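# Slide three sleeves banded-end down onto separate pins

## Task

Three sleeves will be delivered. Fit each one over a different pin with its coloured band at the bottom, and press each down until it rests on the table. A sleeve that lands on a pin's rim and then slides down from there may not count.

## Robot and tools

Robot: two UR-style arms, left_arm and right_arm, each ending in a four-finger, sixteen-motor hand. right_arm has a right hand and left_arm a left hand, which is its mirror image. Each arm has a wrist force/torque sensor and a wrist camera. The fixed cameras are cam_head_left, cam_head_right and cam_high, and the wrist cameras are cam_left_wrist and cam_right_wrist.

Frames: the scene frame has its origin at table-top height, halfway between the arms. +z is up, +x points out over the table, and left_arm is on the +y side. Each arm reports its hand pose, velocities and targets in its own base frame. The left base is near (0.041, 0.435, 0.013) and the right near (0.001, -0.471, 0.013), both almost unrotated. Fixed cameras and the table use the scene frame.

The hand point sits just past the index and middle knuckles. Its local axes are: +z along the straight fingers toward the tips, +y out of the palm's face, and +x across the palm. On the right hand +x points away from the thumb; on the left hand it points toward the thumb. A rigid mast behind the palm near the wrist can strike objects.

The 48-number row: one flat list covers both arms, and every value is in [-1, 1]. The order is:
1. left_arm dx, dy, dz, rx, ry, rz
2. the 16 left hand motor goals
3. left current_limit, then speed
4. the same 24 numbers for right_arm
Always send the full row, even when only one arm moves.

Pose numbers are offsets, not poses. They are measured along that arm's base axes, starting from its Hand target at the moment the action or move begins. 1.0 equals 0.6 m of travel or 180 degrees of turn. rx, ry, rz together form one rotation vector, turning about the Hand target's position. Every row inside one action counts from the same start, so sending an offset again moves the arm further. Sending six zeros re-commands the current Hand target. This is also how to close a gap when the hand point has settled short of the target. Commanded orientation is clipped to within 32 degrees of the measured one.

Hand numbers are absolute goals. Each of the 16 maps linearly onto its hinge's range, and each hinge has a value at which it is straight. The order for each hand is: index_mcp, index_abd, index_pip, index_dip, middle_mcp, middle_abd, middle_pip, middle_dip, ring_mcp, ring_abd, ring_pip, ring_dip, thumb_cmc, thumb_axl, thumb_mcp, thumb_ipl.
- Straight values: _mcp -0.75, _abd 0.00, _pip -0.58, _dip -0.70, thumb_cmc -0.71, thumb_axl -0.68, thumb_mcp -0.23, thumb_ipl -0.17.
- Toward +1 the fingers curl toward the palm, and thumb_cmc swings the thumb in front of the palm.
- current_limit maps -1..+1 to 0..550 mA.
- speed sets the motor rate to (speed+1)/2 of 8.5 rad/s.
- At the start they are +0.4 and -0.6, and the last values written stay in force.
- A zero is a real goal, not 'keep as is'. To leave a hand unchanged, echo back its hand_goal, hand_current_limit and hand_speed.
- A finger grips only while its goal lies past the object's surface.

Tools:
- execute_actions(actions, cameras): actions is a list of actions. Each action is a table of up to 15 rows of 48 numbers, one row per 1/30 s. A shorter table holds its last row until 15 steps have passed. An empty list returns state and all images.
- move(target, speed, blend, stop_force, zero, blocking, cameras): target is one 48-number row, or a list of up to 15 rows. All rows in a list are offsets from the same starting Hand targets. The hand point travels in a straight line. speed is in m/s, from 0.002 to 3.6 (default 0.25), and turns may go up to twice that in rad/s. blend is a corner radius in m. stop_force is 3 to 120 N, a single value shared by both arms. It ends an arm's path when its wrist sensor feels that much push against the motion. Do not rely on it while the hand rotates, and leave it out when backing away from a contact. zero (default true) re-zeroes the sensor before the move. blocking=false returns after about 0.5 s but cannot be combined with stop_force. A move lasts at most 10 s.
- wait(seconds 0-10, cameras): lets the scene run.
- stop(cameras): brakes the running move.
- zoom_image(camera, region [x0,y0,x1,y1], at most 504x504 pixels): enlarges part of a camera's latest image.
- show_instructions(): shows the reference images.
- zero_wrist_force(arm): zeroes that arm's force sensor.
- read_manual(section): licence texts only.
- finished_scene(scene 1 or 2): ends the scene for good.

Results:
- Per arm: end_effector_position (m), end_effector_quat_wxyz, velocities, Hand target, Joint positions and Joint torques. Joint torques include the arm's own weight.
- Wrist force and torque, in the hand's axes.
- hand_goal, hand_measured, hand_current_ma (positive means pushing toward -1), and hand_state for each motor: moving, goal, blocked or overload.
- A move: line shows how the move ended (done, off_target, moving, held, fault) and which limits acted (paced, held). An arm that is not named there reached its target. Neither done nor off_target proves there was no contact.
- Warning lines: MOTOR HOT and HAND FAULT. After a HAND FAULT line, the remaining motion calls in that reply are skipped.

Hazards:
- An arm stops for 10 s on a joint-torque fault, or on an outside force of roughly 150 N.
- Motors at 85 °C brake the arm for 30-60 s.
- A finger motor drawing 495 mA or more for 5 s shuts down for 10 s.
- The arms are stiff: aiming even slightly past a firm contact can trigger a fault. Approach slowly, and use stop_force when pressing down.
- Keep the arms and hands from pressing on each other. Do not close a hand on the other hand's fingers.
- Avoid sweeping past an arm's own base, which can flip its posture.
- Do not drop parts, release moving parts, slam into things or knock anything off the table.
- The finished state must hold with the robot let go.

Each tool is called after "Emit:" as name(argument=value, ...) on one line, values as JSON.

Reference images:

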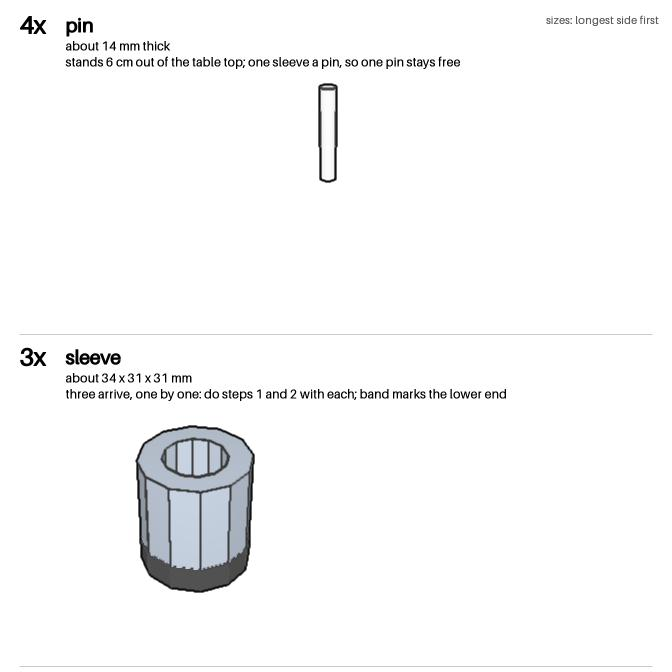

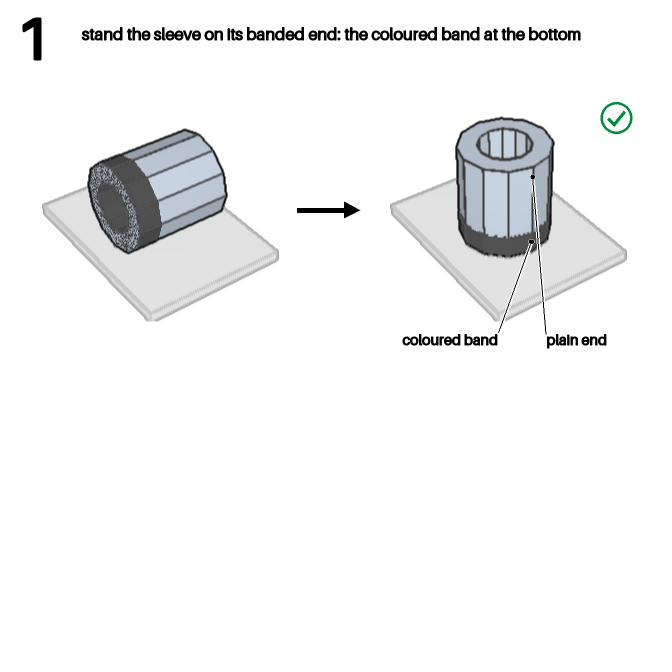

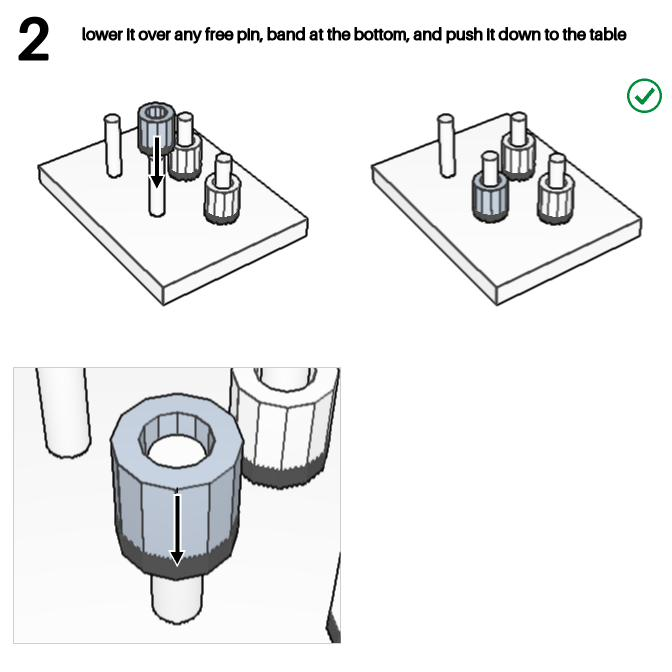

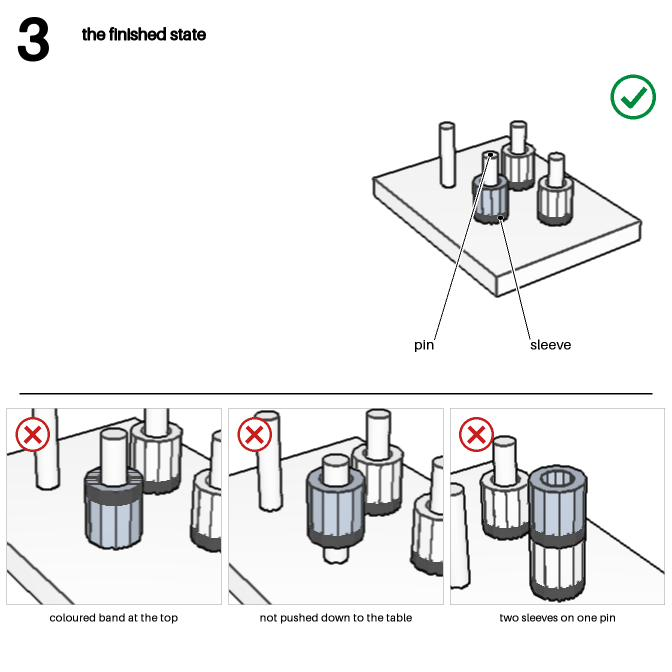

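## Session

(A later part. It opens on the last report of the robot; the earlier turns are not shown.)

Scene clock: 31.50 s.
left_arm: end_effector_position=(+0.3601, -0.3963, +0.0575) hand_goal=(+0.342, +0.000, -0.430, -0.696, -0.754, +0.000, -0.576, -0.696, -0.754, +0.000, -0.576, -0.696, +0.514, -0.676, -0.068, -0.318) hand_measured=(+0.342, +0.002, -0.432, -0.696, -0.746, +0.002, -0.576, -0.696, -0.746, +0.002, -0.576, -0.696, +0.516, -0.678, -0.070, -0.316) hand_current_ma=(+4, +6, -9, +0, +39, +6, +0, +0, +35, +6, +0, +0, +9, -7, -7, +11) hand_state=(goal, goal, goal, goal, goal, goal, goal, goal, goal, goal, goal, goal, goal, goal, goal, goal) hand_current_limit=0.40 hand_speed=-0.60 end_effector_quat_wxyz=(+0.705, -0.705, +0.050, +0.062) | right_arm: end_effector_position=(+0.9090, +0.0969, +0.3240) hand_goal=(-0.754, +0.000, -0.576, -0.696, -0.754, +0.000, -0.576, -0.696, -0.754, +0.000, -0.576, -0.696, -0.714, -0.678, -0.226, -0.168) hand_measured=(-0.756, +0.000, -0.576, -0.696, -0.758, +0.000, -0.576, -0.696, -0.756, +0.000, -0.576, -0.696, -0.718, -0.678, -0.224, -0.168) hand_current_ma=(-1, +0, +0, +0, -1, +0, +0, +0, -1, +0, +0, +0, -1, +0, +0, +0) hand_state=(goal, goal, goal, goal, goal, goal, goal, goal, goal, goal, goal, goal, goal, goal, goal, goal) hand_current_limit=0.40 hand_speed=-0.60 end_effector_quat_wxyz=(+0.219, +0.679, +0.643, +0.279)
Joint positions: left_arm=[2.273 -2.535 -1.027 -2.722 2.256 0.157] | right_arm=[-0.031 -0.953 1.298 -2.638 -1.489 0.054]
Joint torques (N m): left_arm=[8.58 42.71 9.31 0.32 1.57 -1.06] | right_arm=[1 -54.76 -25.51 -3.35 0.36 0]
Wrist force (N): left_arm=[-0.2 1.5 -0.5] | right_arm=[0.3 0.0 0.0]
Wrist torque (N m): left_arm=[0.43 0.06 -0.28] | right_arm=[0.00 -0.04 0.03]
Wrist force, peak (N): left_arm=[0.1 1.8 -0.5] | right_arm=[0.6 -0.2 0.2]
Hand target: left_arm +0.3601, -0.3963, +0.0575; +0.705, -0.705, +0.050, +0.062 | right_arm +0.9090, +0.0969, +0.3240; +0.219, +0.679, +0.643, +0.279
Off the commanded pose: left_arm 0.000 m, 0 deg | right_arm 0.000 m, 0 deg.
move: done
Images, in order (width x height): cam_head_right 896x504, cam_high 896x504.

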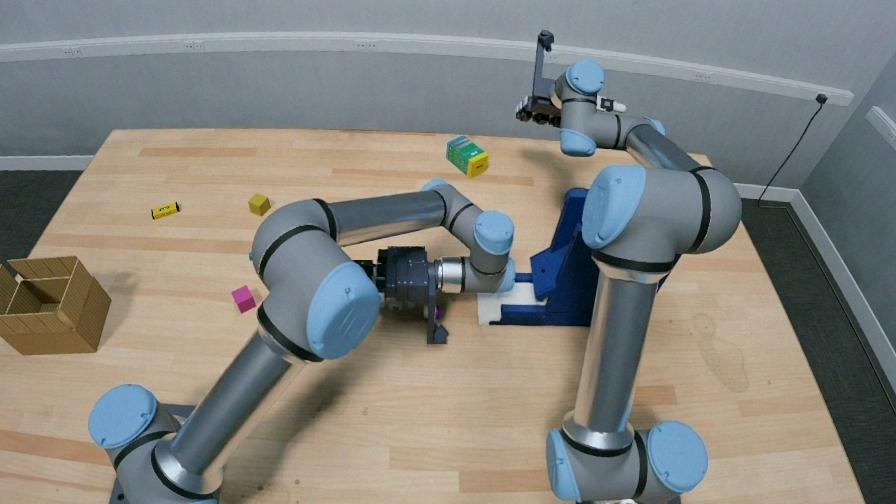

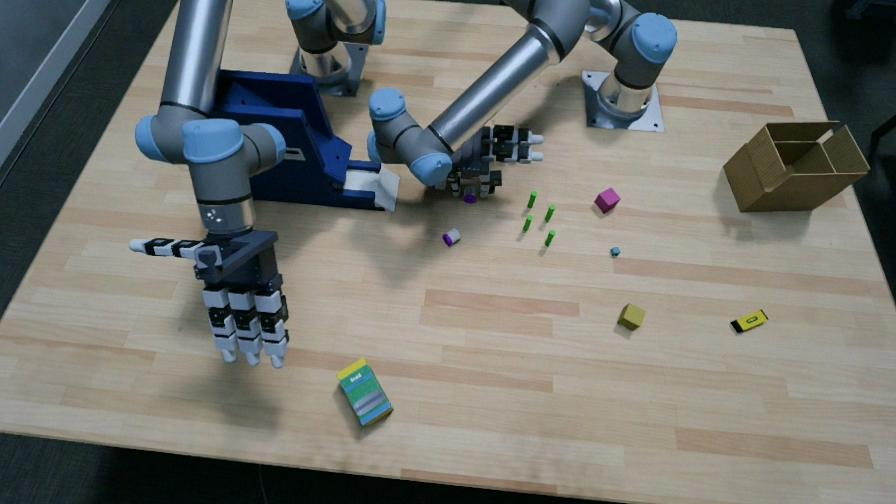

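Emit:
move(target=[0,0,0,0,0,0,0.781,0,-0.781,-0.6957,-0.754,0,-0.576,-0.696,-0.754,0,-0.576,-0.696,0.5143,-0.6766,-0.0674,-0.3189,0.4,-0.85,0,0,0,0,0,0,-0.754,0,-0.576,-0.696,-0.754,0,-0.576,-0.696,-0.754,0,-0.576,-0.696,-0.714,-0.678,-0.226,-0.168,0.4,-0.6], speed=0.1, cameras=["cam_head_right","cam_high"])

Emit:
zoom_image(camera="cam_high", region=[440, 160, 500, 220])

Scene clock: 32.87 s.
left_arm: end_effector_position=(+0.3601, -0.3963, +0.0575) hand_goal=(+0.780, +0.000, -0.782, -0.696, -0.754, +0.000, -0.576, -0.696, -0.754, +0.000, -0.576, -0.696, +0.514, -0.676, -0.068, -0.318) hand_measured=(+0.696, +0.002, -0.802, -0.706, -0.746, +0.002, -0.576, -0.696, -0.746, +0.002, -0.576, -0.696, +0.516, -0.678, -0.082, -0.324) hand_current_ma=(-385, +6, -89, -43, +39, +6, +0, +0, +35, +6, +0, +0, +9, -7, -87, -37) hand_state=(blocked, goal, goal, goal, goal, goal, goal, goal, goal, goal, goal, goal, goal, goal, goal, goal) hand_current_limit=0.40 hand_speed=-0.85 end_effector_quat_wxyz=(+0.705, -0.705, +0.050, +0.062) | right_arm: end_effector_position=(+0.9090, +0.0969, +0.3240) hand_goal=(-0.754, +0.000, -0.576, -0.696, -0.754, +0.000, -0.576, -0.696, -0.754, +0.000, -0.576, -0.696, -0.714, -0.678, -0.226, -0.168) hand_measured=(-0.756, +0.000, -0.576, -0.696, -0.758, +0.000, -0.576, -0.696, -0.756, +0.000, -0.576, -0.696, -0.718, -0.678, -0.224, -0.168) hand_current_ma=(-1, +0, +0, +0, -1, +0, +0, +0, -1, +0, +0, +0, -1, +0, +0, +0) hand_state=(goal, goal, goal, goal, goal, goal, goal, goal, goal, goal, goal, goal, goal, goal, goal, goal) hand_current_limit=0.40 hand_speed=-0.60 end_effector_quat_wxyz=(+0.219, +0.679, +0.643, +0.279)
Joint positions: left_arm=[2.273 -2.535 -1.027 -2.722 2.256 0.157] | right_arm=[-0.031 -0.953 1.298 -2.638 -1.489 0.054]
Joint torques (N m): left_arm=[9.12 43.18 9.35 0.25 1.62 -1.91] | right_arm=[0.63 -54.81 -24.84 -3.25 0.41 -0.11]
Wrist force (N): left_arm=[0.1 0.0 -0.2] | right_arm=[0.3 0.0 0.0]
Wrist torque (N m): left_arm=[0.39 0.00 -0.25] | right_arm=[0.00 -0.04 0.02]
Wrist force, peak (N): left_arm=[0.0 1.6 -0.9] | right_arm=[0.3 -0.2 0.5]
Hand target: left_arm +0.3601, -0.3963, +0.0575; +0.705, -0.705, +0.050, +0.062 | right_arm +0.9090, +0.0969, +0.3240; +0.219, +0.679, +0.643, +0.279
Off the commanded pose: left_arm 0.000 m, 0 deg | right_arm 0.000 m, 0 deg.
move: done
Images, in order (width x height): cam_head_right 896x504, cam_high 896x504.

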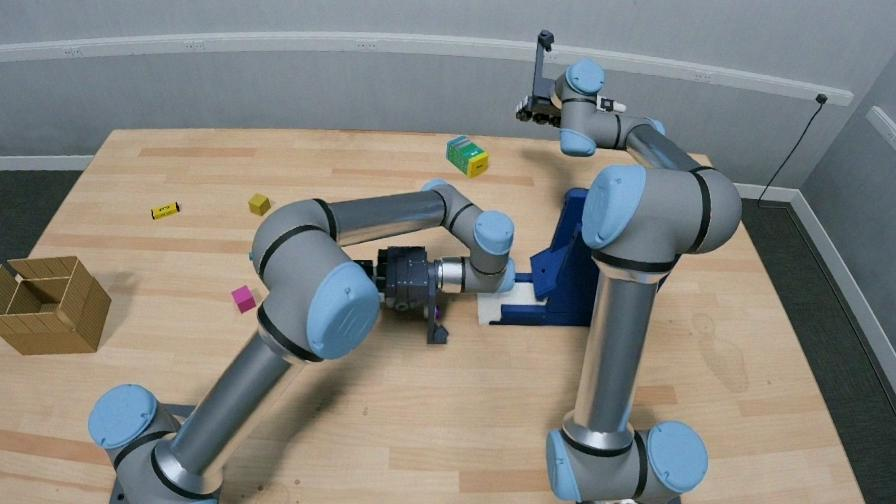

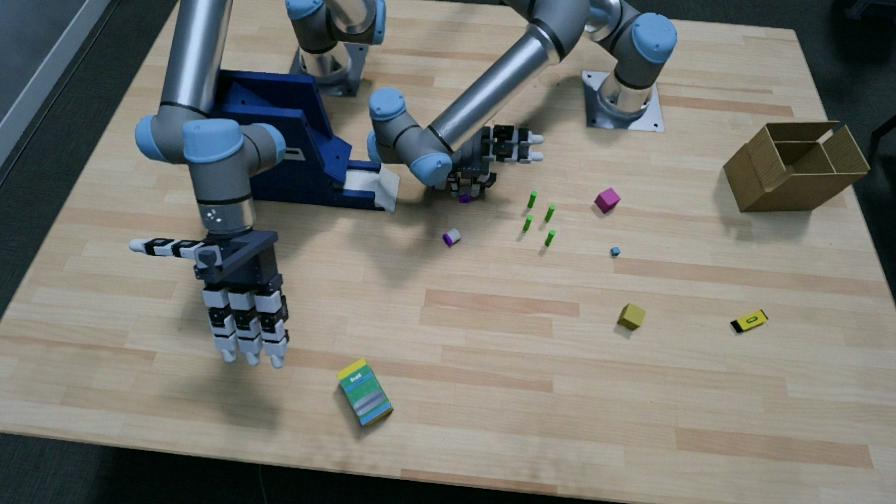

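Scaled by 8.400 from the camera's 896x504 image, which has a finer 1280x720 frame.

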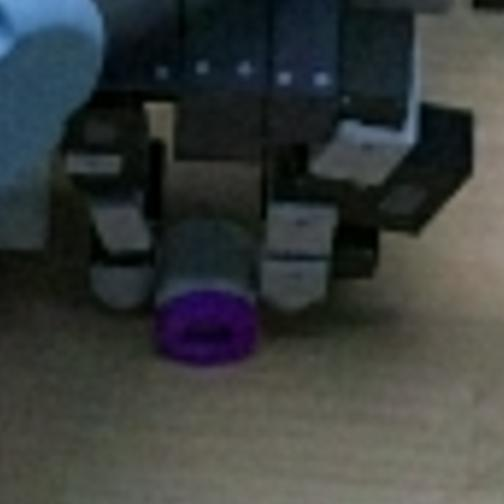

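Emit:
move(target=[[0,0,0.2,0,0,0,0.781,0,-0.781,-0.6957,-0.754,0,-0.576,-0.696,-0.754,0,-0.576,-0.696,0.5143,-0.6766,-0.0674,-0.3189,0.4,-0.85,0,0,0,0,0,0,-0.754,0,-0.576,-0.696,-0.754,0,-0.576,-0.696,-0.754,0,-0.576,-0.696,-0.714,-0.678,-0.226,-0.168,0.4,-0.6],[-0.2668,0.0105,0.3208,-0.0396,0.0520,0.4020,0.781,0,-0.781,-0.6957,-0.754,0,-0.576,-0.696,-0.754,0,-0.576,-0.696,0.5143,-0.6766,-0.0674,-0.3189,0.4,-0.85,0,0,0,0,0,0,-0.754,0,-0.576,-0.696,-0.754,0,-0.576,-0.696,-0.754,0,-0.576,-0.696,-0.714,-0.678,-0.226,-0.168,0.4,-0.6],[-0.339,0.0088,0.0375,-0.2538,0.3332,0.3476,0.781,0,-0.781,-0.6957,-0.754,0,-0.576,-0.696,-0.754,0,-0.576,-0.696,0.5143,-0.6766,-0.0674,-0.3189,0.4,-0.85,0,0,0,0,0,0,-0.754,0,-0.576,-0.696,-0.754,0,-0.576,-0.696,-0.754,0,-0.576,-0.696,-0.714,-0.678,-0.226,-0.168,0.4,-0.6]], speed=[0.25,0.4,0.35], blend=[0.03,0.04,0], cameras=["cam_head_left","cam_head_right","cam_high"])

Emit:
zoom_image(camera="cam_head_left", region=[350, 280, 480, 390])

Emit:
zoom_image(camera="cam_high", region=[430, 80, 560, 200])

Scene clock: 39.67 s.
left_arm: end_effector_position=(+0.1568, -0.3910, +0.0800) hand_goal=(+0.780, +0.000, -0.782, -0.696, -0.754, +0.000, -0.576, -0.696, -0.754, +0.000, -0.576, -0.696, +0.514, -0.676, -0.068, -0.318) hand_measured=(+0.702, -0.006, -0.802, -0.706, -0.748, -0.002, -0.576, -0.696, -0.748, -0.002, -0.576, -0.696, +0.506, -0.678, -0.086, -0.326) hand_current_ma=(-385, -19, -89, -45, +30, -6, +0, +0, +27, -6, +0, +0, -32, -7, -113, -51) hand_state=(blocked, goal, goal, goal, goal, goal, goal, goal, goal, goal, goal, goal, goal, goal, goal, goal) hand_current_limit=0.40 hand_speed=-0.85 end_effector_quat_wxyz=(-0.162, +0.706, -0.040, -0.688) | right_arm: end_effector_position=(+0.9090, +0.0969, +0.3240) hand_goal=(-0.754, +0.000, -0.576, -0.696, -0.754, +0.000, -0.576, -0.696, -0.754, +0.000, -0.576, -0.696, -0.714, -0.678, -0.226, -0.168) hand_measured=(-0.756, +0.000, -0.576, -0.696, -0.758, +0.000, -0.576, -0.696, -0.756, +0.000, -0.576, -0.696, -0.718, -0.678, -0.224, -0.168) hand_current_ma=(-1, +0, +0, +0, -1, +0, +0, +0, -1, +0, +0, +0, -1, +0, +0, +0) hand_state=(goal, goal, goal, goal, goal, goal, goal, goal, goal, goal, goal, goal, goal, goal, goal, goal) hand_current_limit=0.40 hand_speed=-0.60 end_effector_quat_wxyz=(+0.219, +0.679, +0.643, +0.279)
Joint positions: left_arm=[2.626 -2.232 -1.708 -2.342 1.343 1.397] | right_arm=[-0.031 -0.953 1.298 -2.638 -1.489 0.054]
Joint torques (N m): left_arm=[9.41 30.35 5.14 -0.09 -0.06 2.52] | right_arm=[0.4 -55.41 -25.81 -3.33 0.41 -0.05]
Wrist force (N): left_arm=[0.2 1.5 -0.3] | right_arm=[0.3 -0.3 0.2]
Wrist torque (N m): left_arm=[0.34 -0.16 -0.25] | right_arm=[-0.05 -0.05 0.02]
Wrist force, peak (N): left_arm=[0.4 3.1 -0.3] | right_arm=[0.5 -0.2 0.5]
Hand target: left_arm +0.1567, -0.3910, +0.0800; -0.162, +0.706, -0.040, -0.688 | right_arm +0.9090, +0.0969, +0.3240; +0.219, +0.679, +0.643, +0.279
Off the commanded pose: left_arm 0.000 m, 0 deg | right_arm 0.000 m, 0 deg.
move: done
Images, in order (width x height): cam_head_left 896x504, cam_head_right 896x504, cam_high 896x504.

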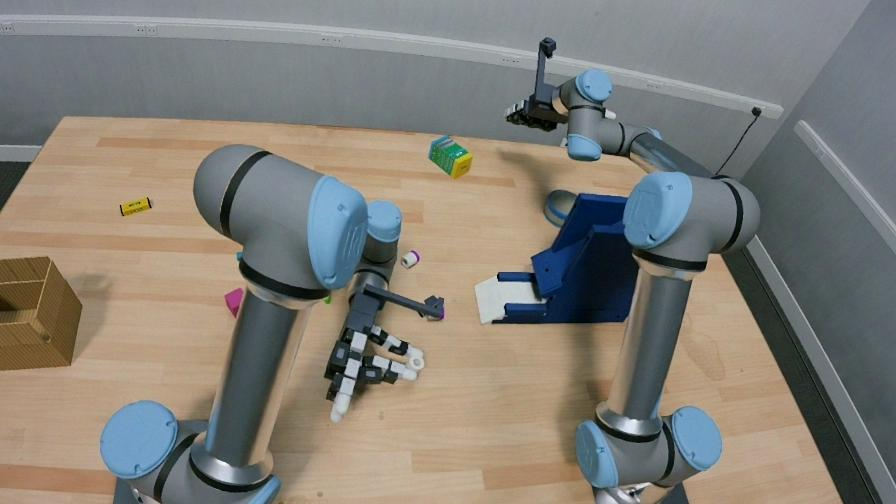

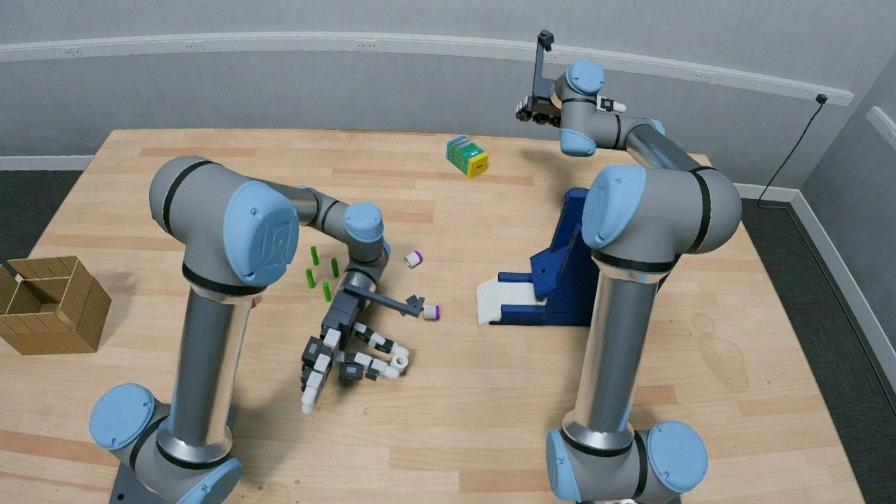

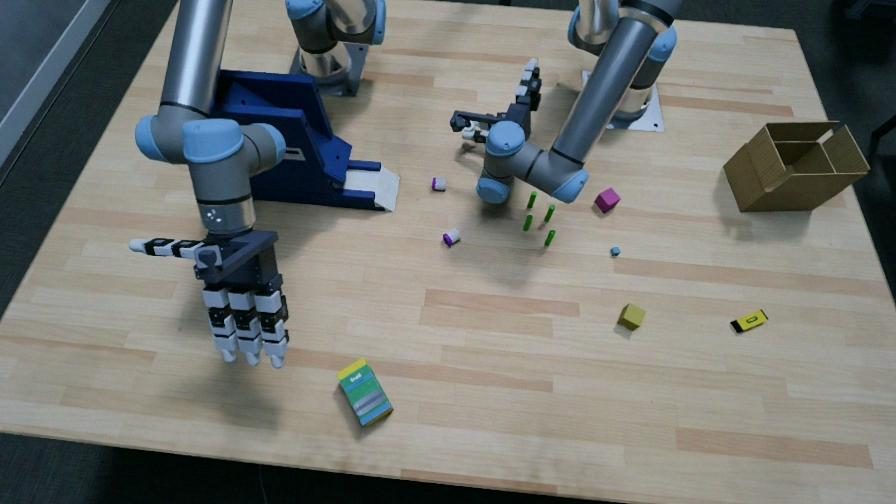

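Scaled by 3.877 from the camera's 896x504 image, which has a finer 1280x720 frame.

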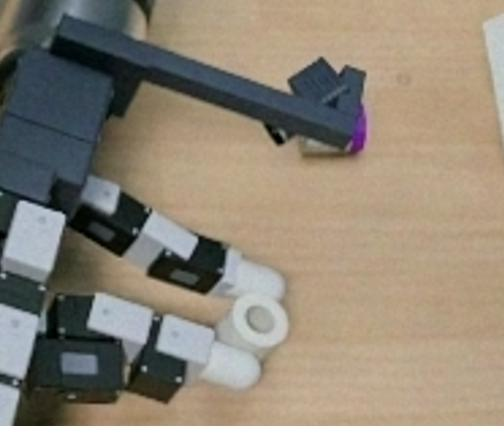

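Scaled by 3.877 from the camera's 896x504 image, which has a finer 1280x720 frame.

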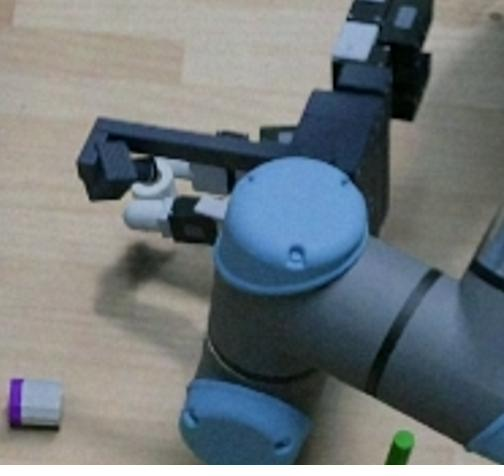

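Emit:
move(target=[0,0,-0.0883,0,0,0,0.781,0,-0.781,-0.6957,-0.754,0,-0.576,-0.696,-0.754,0,-0.576,-0.696,0.5143,-0.6766,-0.0674,-0.3189,0.4,-0.85,0,0,0,0,0,0,-0.754,0,-0.576,-0.696,-0.754,0,-0.576,-0.696,-0.754,0,-0.576,-0.696,-0.714,-0.678,-0.226,-0.168,0.4,-0.6], speed=0.03, stop_force=4, cameras=["cam_head_left","cam_head_right","cam_high"])

Emit:
zoom_image(camera="cam_head_left", region=[380, 330, 450, 400])

Emit:
zoom_image(camera="cam_head_right", region=[350, 330, 430, 400])

Emit:
zoom_image(camera="cam_high", region=[440, 100, 510, 170])

Scene clock: 43.10 s.
left_arm: end_effector_position=(+0.1567, -0.3910, +0.0303) hand_goal=(+0.780, +0.000, -0.782, -0.696, -0.754, +0.000, -0.576, -0.696, -0.754, +0.000, -0.576, -0.696, +0.514, -0.676, -0.068, -0.318) hand_measured=(+0.704, +0.014, -0.804, -0.706, -0.748, -0.002, -0.576, -0.696, -0.748, -0.002, -0.576, -0.696, +0.514, -0.676, -0.088, -0.326) hand_current_ma=(-385, +53, -99, -49, +29, -7, +0, +0, +26, -7, +0, +0, +2, -4, -116, -54) hand_state=(blocked, goal, blocked, goal, goal, goal, goal, goal, goal, goal, goal, goal, goal, goal, goal, goal) hand_current_limit=0.40 hand_speed=-0.85 end_effector_quat_wxyz=(-0.162, +0.706, -0.040, -0.688) | right_arm: end_effector_position=(+0.9090, +0.0969, +0.3240) hand_goal=(-0.754, +0.000, -0.576, -0.696, -0.754, +0.000, -0.576, -0.696, -0.754, +0.000, -0.576, -0.696, -0.714, -0.678, -0.226, -0.168) hand_measured=(-0.756, +0.000, -0.576, -0.696, -0.758, +0.000, -0.576, -0.696, -0.756, +0.000, -0.576, -0.696, -0.718, -0.678, -0.224, -0.168) hand_current_ma=(-1, +0, +0, +0, -1, +0, +0, +0, -1, +0, +0, +0, -1, +0, +0, +0) hand_state=(goal, goal, goal, goal, goal, goal, goal, goal, goal, goal, goal, goal, goal, goal, goal, goal) hand_current_limit=0.40 hand_speed=-0.60 end_effector_quat_wxyz=(+0.219, +0.679, +0.643, +0.279)
Joint positions: left_arm=[2.626 -2.321 -1.717 -2.245 1.342 1.397] | right_arm=[-0.031 -0.953 1.298 -2.638 -1.489 0.054]
Joint torques (N m): left_arm=[3.17 44.67 17.58 -3.81 -1.26 1.63] | right_arm=[0.27 -55.53 -25.5 -3.22 0.44 -0.1]
Wrist force (N): left_arm=[-0.9 1.4 0.0] | right_arm=[0.4 0.0 0.2]
Wrist torque (N m): left_arm=[0.30 -0.08 -0.20] | right_arm=[-0.02 -0.06 0.03]
Wrist force, peak (N): left_arm=[-3.7 -1.0 -0.4] | right_arm=[0.6 -0.2 0.1]
Hand target: left_arm +0.1567, -0.3910, +0.0303; -0.162, +0.706, -0.040, -0.688 (not the last commanded pose) | right_arm +0.9090, +0.0969, +0.3240; +0.219, +0.679, +0.643, +0.279
Off the commanded pose: left_arm 0.003 m, 0 deg | right_arm 0.000 m, 0 deg.
move: contact (left_arm)
Images, in order (width x height): cam_head_left 896x504, cam_head_right 896x504, cam_high 896x504.

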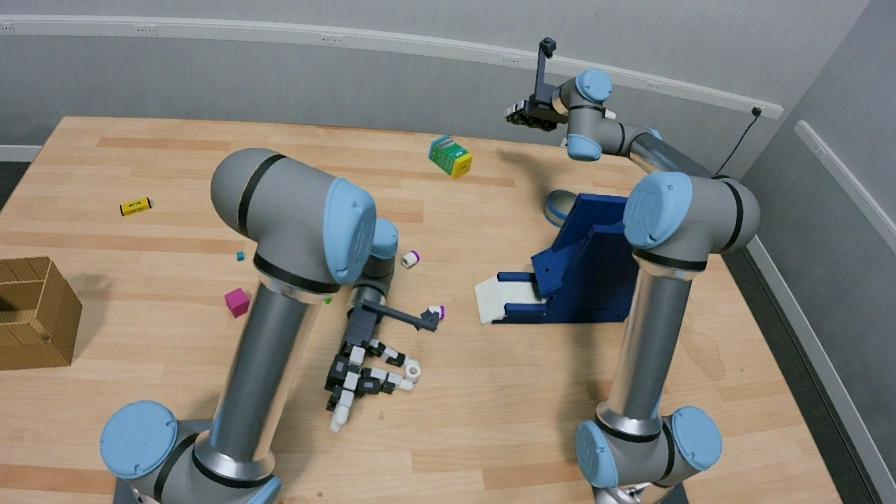

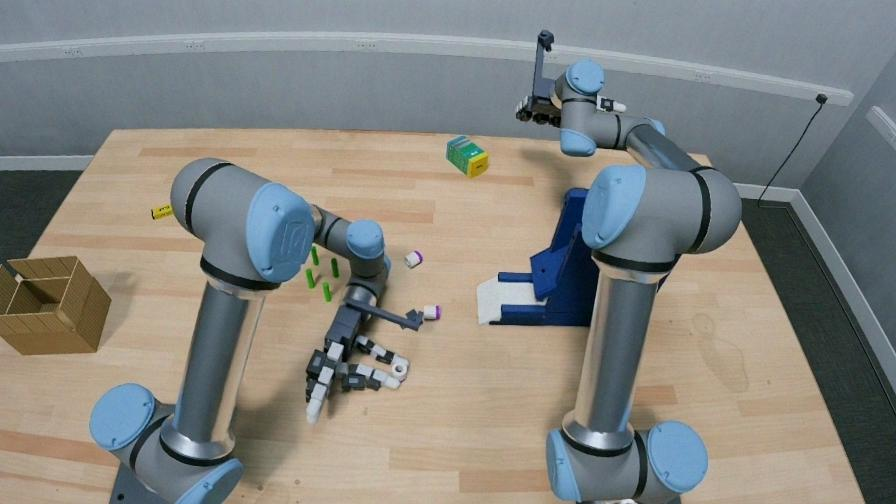

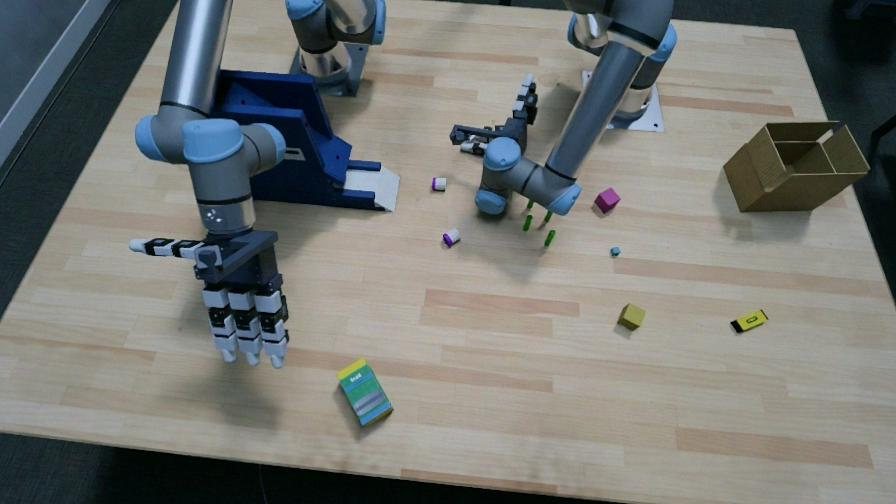

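Scaled by 7.200 from the camera's 896x504 image, which has a finer 1280x720 frame.

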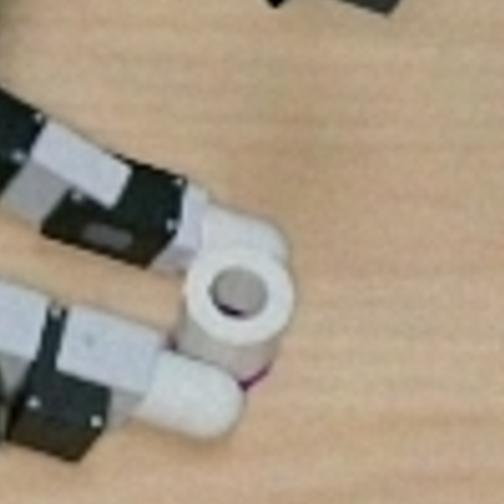

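Scaled by 6.300 from the camera's 896x504 image, which has a finer 1280x720 frame.

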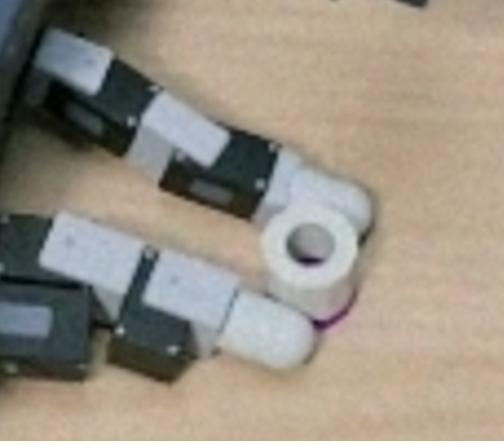

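Scaled by 7.200 from the camera's 896x504 image, which has a finer 1280x720 frame.

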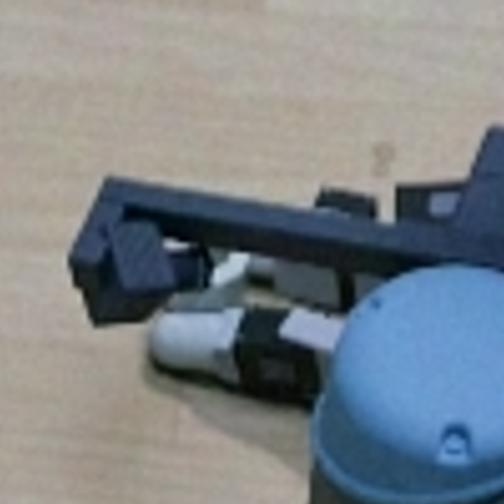

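Emit:
move(target=[[0,0,0.0017,0,0,0,0.5,0,-0.6,-0.6957,-0.754,0,-0.576,-0.696,-0.754,0,-0.576,-0.696,0.5143,-0.6766,-0.0674,-0.3189,0.4,-0.9,0,0,0,0,0,0,-0.754,0,-0.576,-0.696,-0.754,0,-0.576,-0.696,-0.754,0,-0.576,-0.696,-0.714,-0.678,-0.226,-0.168,0.4,-0.6],[0.0079,-0.0023,0.0017,0,0,0,0.5,0,-0.6,-0.6957,-0.754,0,-0.576,-0.696,-0.754,0,-0.576,-0.696,0.5143,-0.6766,-0.0674,-0.3189,0.4,-0.9,0,0,0,0,0,0,-0.754,0,-0.576,-0.696,-0.754,0,-0.576,-0.696,-0.754,0,-0.576,-0.696,-0.714,-0.678,-0.226,-0.168,0.4,-0.6],[0.0079,-0.0023,0.1667,0,0,0,0.5,0,-0.6,-0.6957,-0.754,0,-0.576,-0.696,-0.754,0,-0.576,-0.696,0.5143,-0.6766,-0.0674,-0.3189,0.4,-0.9,0,0,0,0,0,0,-0.754,0,-0.576,-0.696,-0.754,0,-0.576,-0.696,-0.754,0,-0.576,-0.696,-0.714,-0.678,-0.226,-0.168,0.4,-0.6],[-0.0080,-0.0855,0.1662,0.3198,-0.0941,0,0.3425,0,-0.4307,-0.6957,-0.754,0,-0.576,-0.696,-0.754,0,-0.576,-0.696,0.5143,-0.6766,-0.0674,-0.3189,0.4,-0.6,0,0,0,0,0,0,-0.754,0,-0.576,-0.696,-0.754,0,-0.576,-0.696,-0.754,0,-0.576,-0.696,-0.714,-0.678,-0.226,-0.168,0.4,-0.6]], speed=[0.05,0.05,0.2,0.4], blend=[0,0.0005,0.02,0], cameras=["cam_head_left","cam_head_right","cam_high"])

Emit:
zoom_image(camera="cam_head_left", region=[370, 320, 450, 400])

Emit:
zoom_image(camera="cam_head_right", region=[350, 320, 430, 400])

Emit:
zoom_image(camera="cam_high", region=[440, 100, 510, 170])

Scene clock: 48.67 s.
left_arm: end_effector_position=(+0.1519, -0.4423, +0.1300) hand_goal=(+0.342, +0.000, -0.430, -0.696, -0.754, +0.000, -0.576, -0.696, -0.754, +0.000, -0.576, -0.696, +0.514, -0.676, -0.068, -0.318) hand_measured=(+0.348, -0.002, -0.432, -0.698, -0.746, -0.002, -0.576, -0.696, -0.748, -0.002, -0.576, -0.696, +0.506, -0.676, -0.070, -0.320) hand_current_ma=(+32, -6, -10, -9, +33, -7, +0, +0, +31, -7, +0, +0, -33, -4, -12, -11) hand_state=(goal, goal, goal, goal, goal, goal, goal, goal, goal, goal, goal, goal, goal, goal, goal, goal) hand_current_limit=0.40 hand_speed=-0.60 end_effector_quat_wxyz=(-0.484, +0.631, +0.318, -0.516) | right_arm: end_effector_position=(+0.9090, +0.0969, +0.3240) hand_goal=(-0.754, +0.000, -0.576, -0.696, -0.754, +0.000, -0.576, -0.696, -0.754, +0.000, -0.576, -0.696, -0.714, -0.678, -0.226, -0.168) hand_measured=(-0.756, +0.000, -0.576, -0.696, -0.758, +0.000, -0.576, -0.696, -0.756, +0.000, -0.576, -0.696, -0.718, -0.678, -0.224, -0.168) hand_current_ma=(-1, +0, +0, +0, -1, +0, +0, +0, -1, +0, +0, +0, -1, +0, +0, +0) hand_state=(goal, goal, goal, goal, goal, goal, goal, goal, goal, goal, goal, goal, goal, goal, goal, goal) hand_current_limit=0.40 hand_speed=-0.60 end_effector_quat_wxyz=(+0.219, +0.679, +0.643, +0.279)
Joint positions: left_arm=[2.429 -2.234 -1.385 -2.665 1.145 0.35] | right_arm=[-0.031 -0.953 1.298 -2.638 -1.489 0.054]
Joint torques (N m): left_arm=[-8.76 34.34 21.65 -3.71 -2.02 -2.48] | right_arm=[1.1 -56.54 -26.1 -3.28 0.47 -0.13]
Wrist force (N): left_arm=[0.2 1.7 -0.3] | right_arm=[0.2 -0.3 0.0]
Wrist torque (N m): left_arm=[0.47 -0.02 -0.14] | right_arm=[-0.05 -0.02 0.01]
Wrist force, peak (N): left_arm=[0.0 2.4 -0.5] | right_arm=[0.6 -0.2 0.1]
Hand target: left_arm +0.1519, -0.4423, +0.1300; -0.484, +0.631, +0.318, -0.516 | right_arm +0.9090, +0.0969, +0.3240; +0.219, +0.679, +0.643, +0.279
Off the commanded pose: left_arm 0.000 m, 0 deg | right_arm 0.000 m, 0 deg.
move: done
Images, in order (width x height): cam_head_left 896x504, cam_head_right 896x504, cam_high 896x504.

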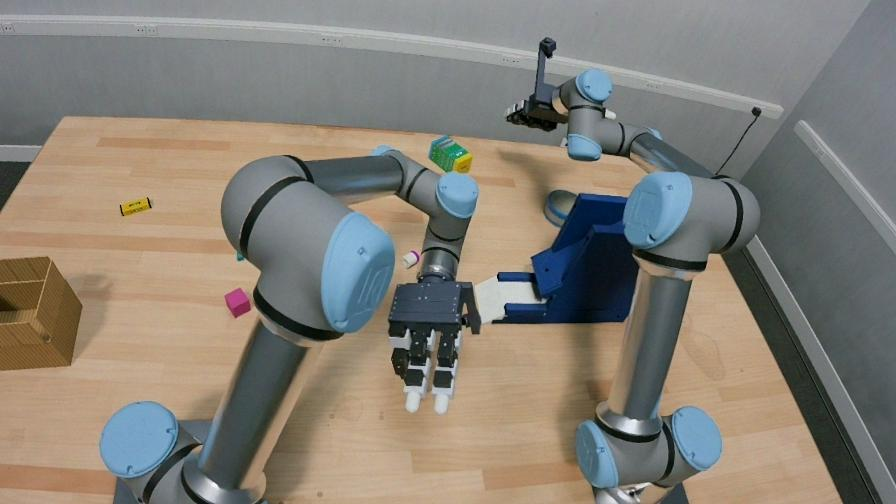

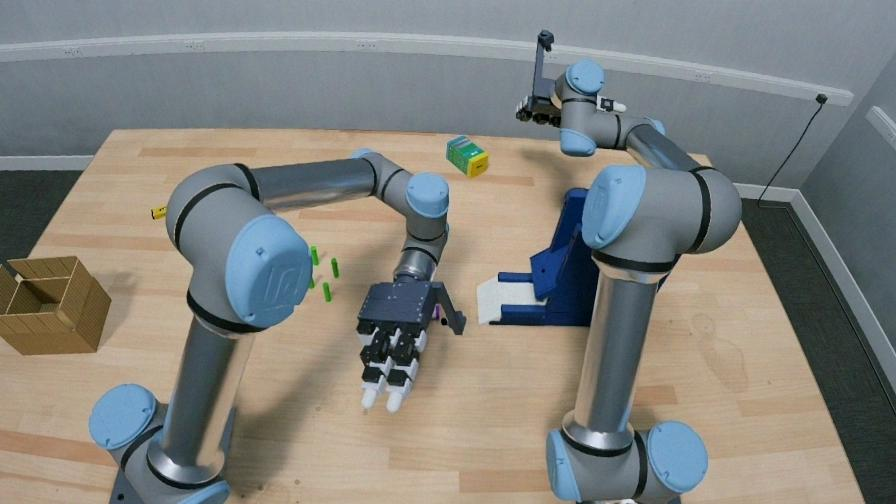

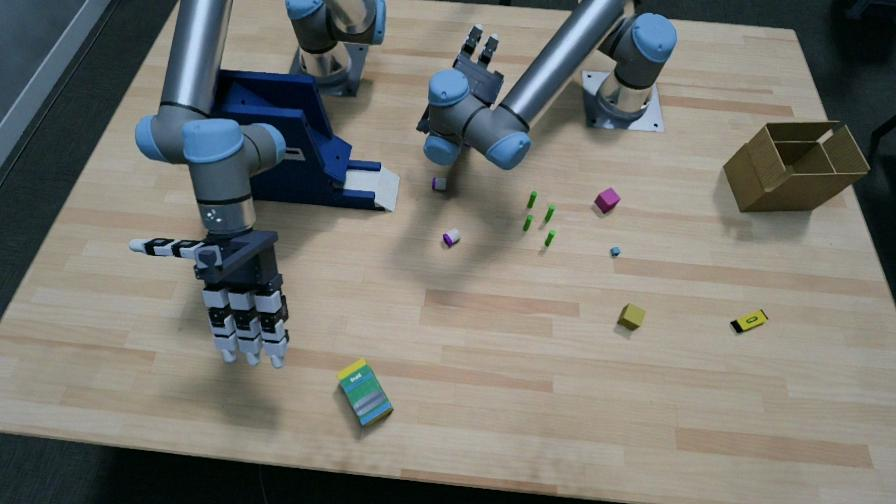

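Scaled by 6.300 from the camera's 896x504 image, which has a finer 1280x720 frame.

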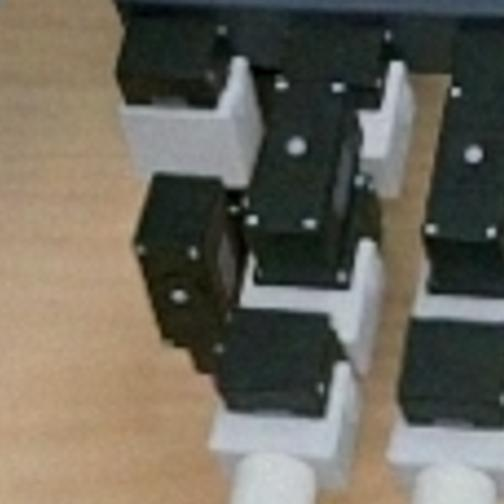

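Scaled by 6.300 from the camera's 896x504 image, which has a finer 1280x720 frame.

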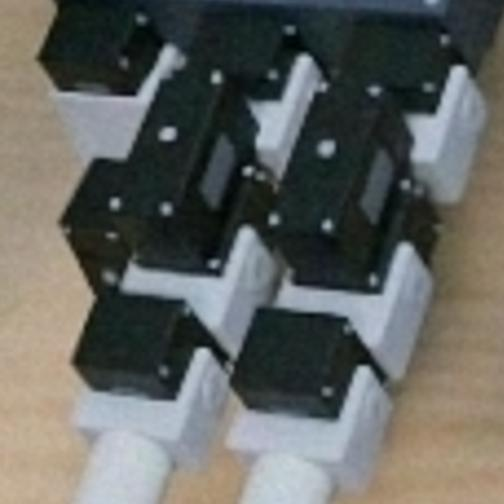

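Scaled by 7.200 from the camera's 896x504 image, which has a finer 1280x720 frame.

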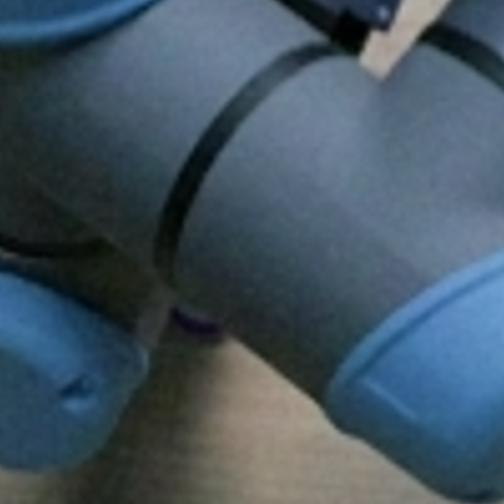

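Emit:
execute_actions(actions=[], cameras=["cam_left_wrist"])

Scene clock: 48.93 s.
left_arm: end_effector_position=(+0.1519, -0.4423, +0.1300) hand_goal=(+0.342, +0.000, -0.430, -0.696, -0.754, +0.000, -0.576, -0.696, -0.754, +0.000, -0.576, -0.696, +0.514, -0.676, -0.068, -0.318) hand_measured=(+0.348, -0.002, -0.432, -0.698, -0.746, -0.002, -0.576, -0.696, -0.748, -0.002, -0.576, -0.696, +0.506, -0.676, -0.070, -0.320) hand_current_ma=(+32, -6, -10, -9, +33, -7, +0, +0, +31, -7, +0, +0, -33, -4, -12, -11) hand_state=(goal, goal, goal, goal, goal, goal, goal, goal, goal, goal, goal, goal, goal, goal, goal, goal) hand_current_limit=0.40 hand_speed=-0.60 end_effector_quat_wxyz=(-0.484, +0.631, +0.318, -0.516) | right_arm: end_effector_position=(+0.9090, +0.0969, +0.3240) hand_goal=(-0.754, +0.000, -0.576, -0.696, -0.754, +0.000, -0.576, -0.696, -0.754, +0.000, -0.576, -0.696, -0.714, -0.678, -0.226, -0.168) hand_measured=(-0.756, +0.000, -0.576, -0.696, -0.758, +0.000, -0.576, -0.696, -0.756, +0.000, -0.576, -0.696, -0.718, -0.678, -0.224, -0.168) hand_current_ma=(-1, +0, +0, +0, -1, +0, +0, +0, -1, +0, +0, +0, -1, +0, +0, +0) hand_state=(goal, goal, goal, goal, goal, goal, goal, goal, goal, goal, goal, goal, goal, goal, goal, goal) hand_current_limit=0.40 hand_speed=-0.60 end_effector_quat_wxyz=(+0.219, +0.679, +0.643, +0.279)
Joint positions: left_arm=[2.429 -2.234 -1.385 -2.665 1.145 0.35] | right_arm=[-0.031 -0.953 1.298 -2.638 -1.489 0.054]
Joint velocities: within noise
Joint torques (N m): left_arm=[-8.35 34.68 22.92 -3.55 -1.99 -2.79] | right_arm=[0.5 -56.07 -25.98 -3.32 0.44 -0.12]
Motor temperatures (°C): left_arm=[23 26 27 29 30 34] | right_arm=[25 26 22 32 29 28]
Wrist force (N): left_arm=[0.3 1.6 -0.4] | right_arm=[0.4 0.2 -0.2]
Wrist torque (N m): left_arm=[0.46 -0.05 -0.12] | right_arm=[0.03 -0.04 0.03]
Wrist force, peak (N): left_arm=[0.2 2.1 -0.4] | right_arm=[0.6 -0.1 0.1]
Hand target: left_arm +0.1519, -0.4423, +0.1300; -0.484, +0.631, +0.318, -0.516 | right_arm +0.9090, +0.0969, +0.3240; +0.219, +0.679, +0.643, +0.279
Off the commanded pose: left_arm 0.000 m, 0 deg | right_arm 0.000 m, 0 deg.
camera_calibration:
cam_left_wrist: T_world_to_cam=[[-0.177405, -0.518272, 0.836613, -0.343117], [0.882672, 0.292151, 0.368156, -0.112551], [-0.435222, 0.803768, 0.405635, 0.48558], [0, 0, 0, 1]] pos_world=[0.24981, -0.535239, 0.131525]
Images, in order (width x height): cam_left_wrist 672x504.

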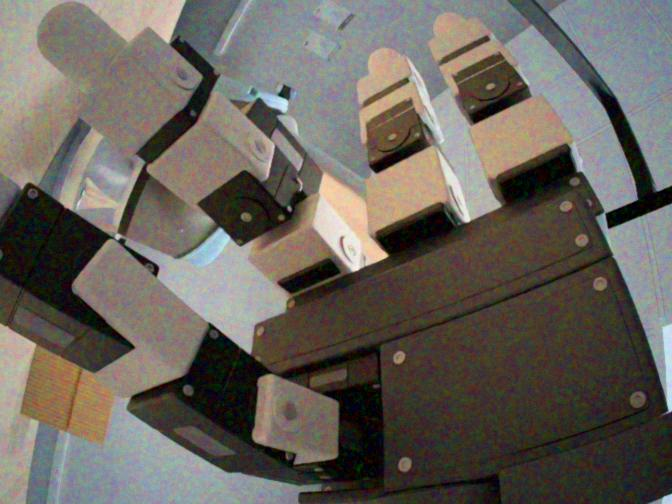

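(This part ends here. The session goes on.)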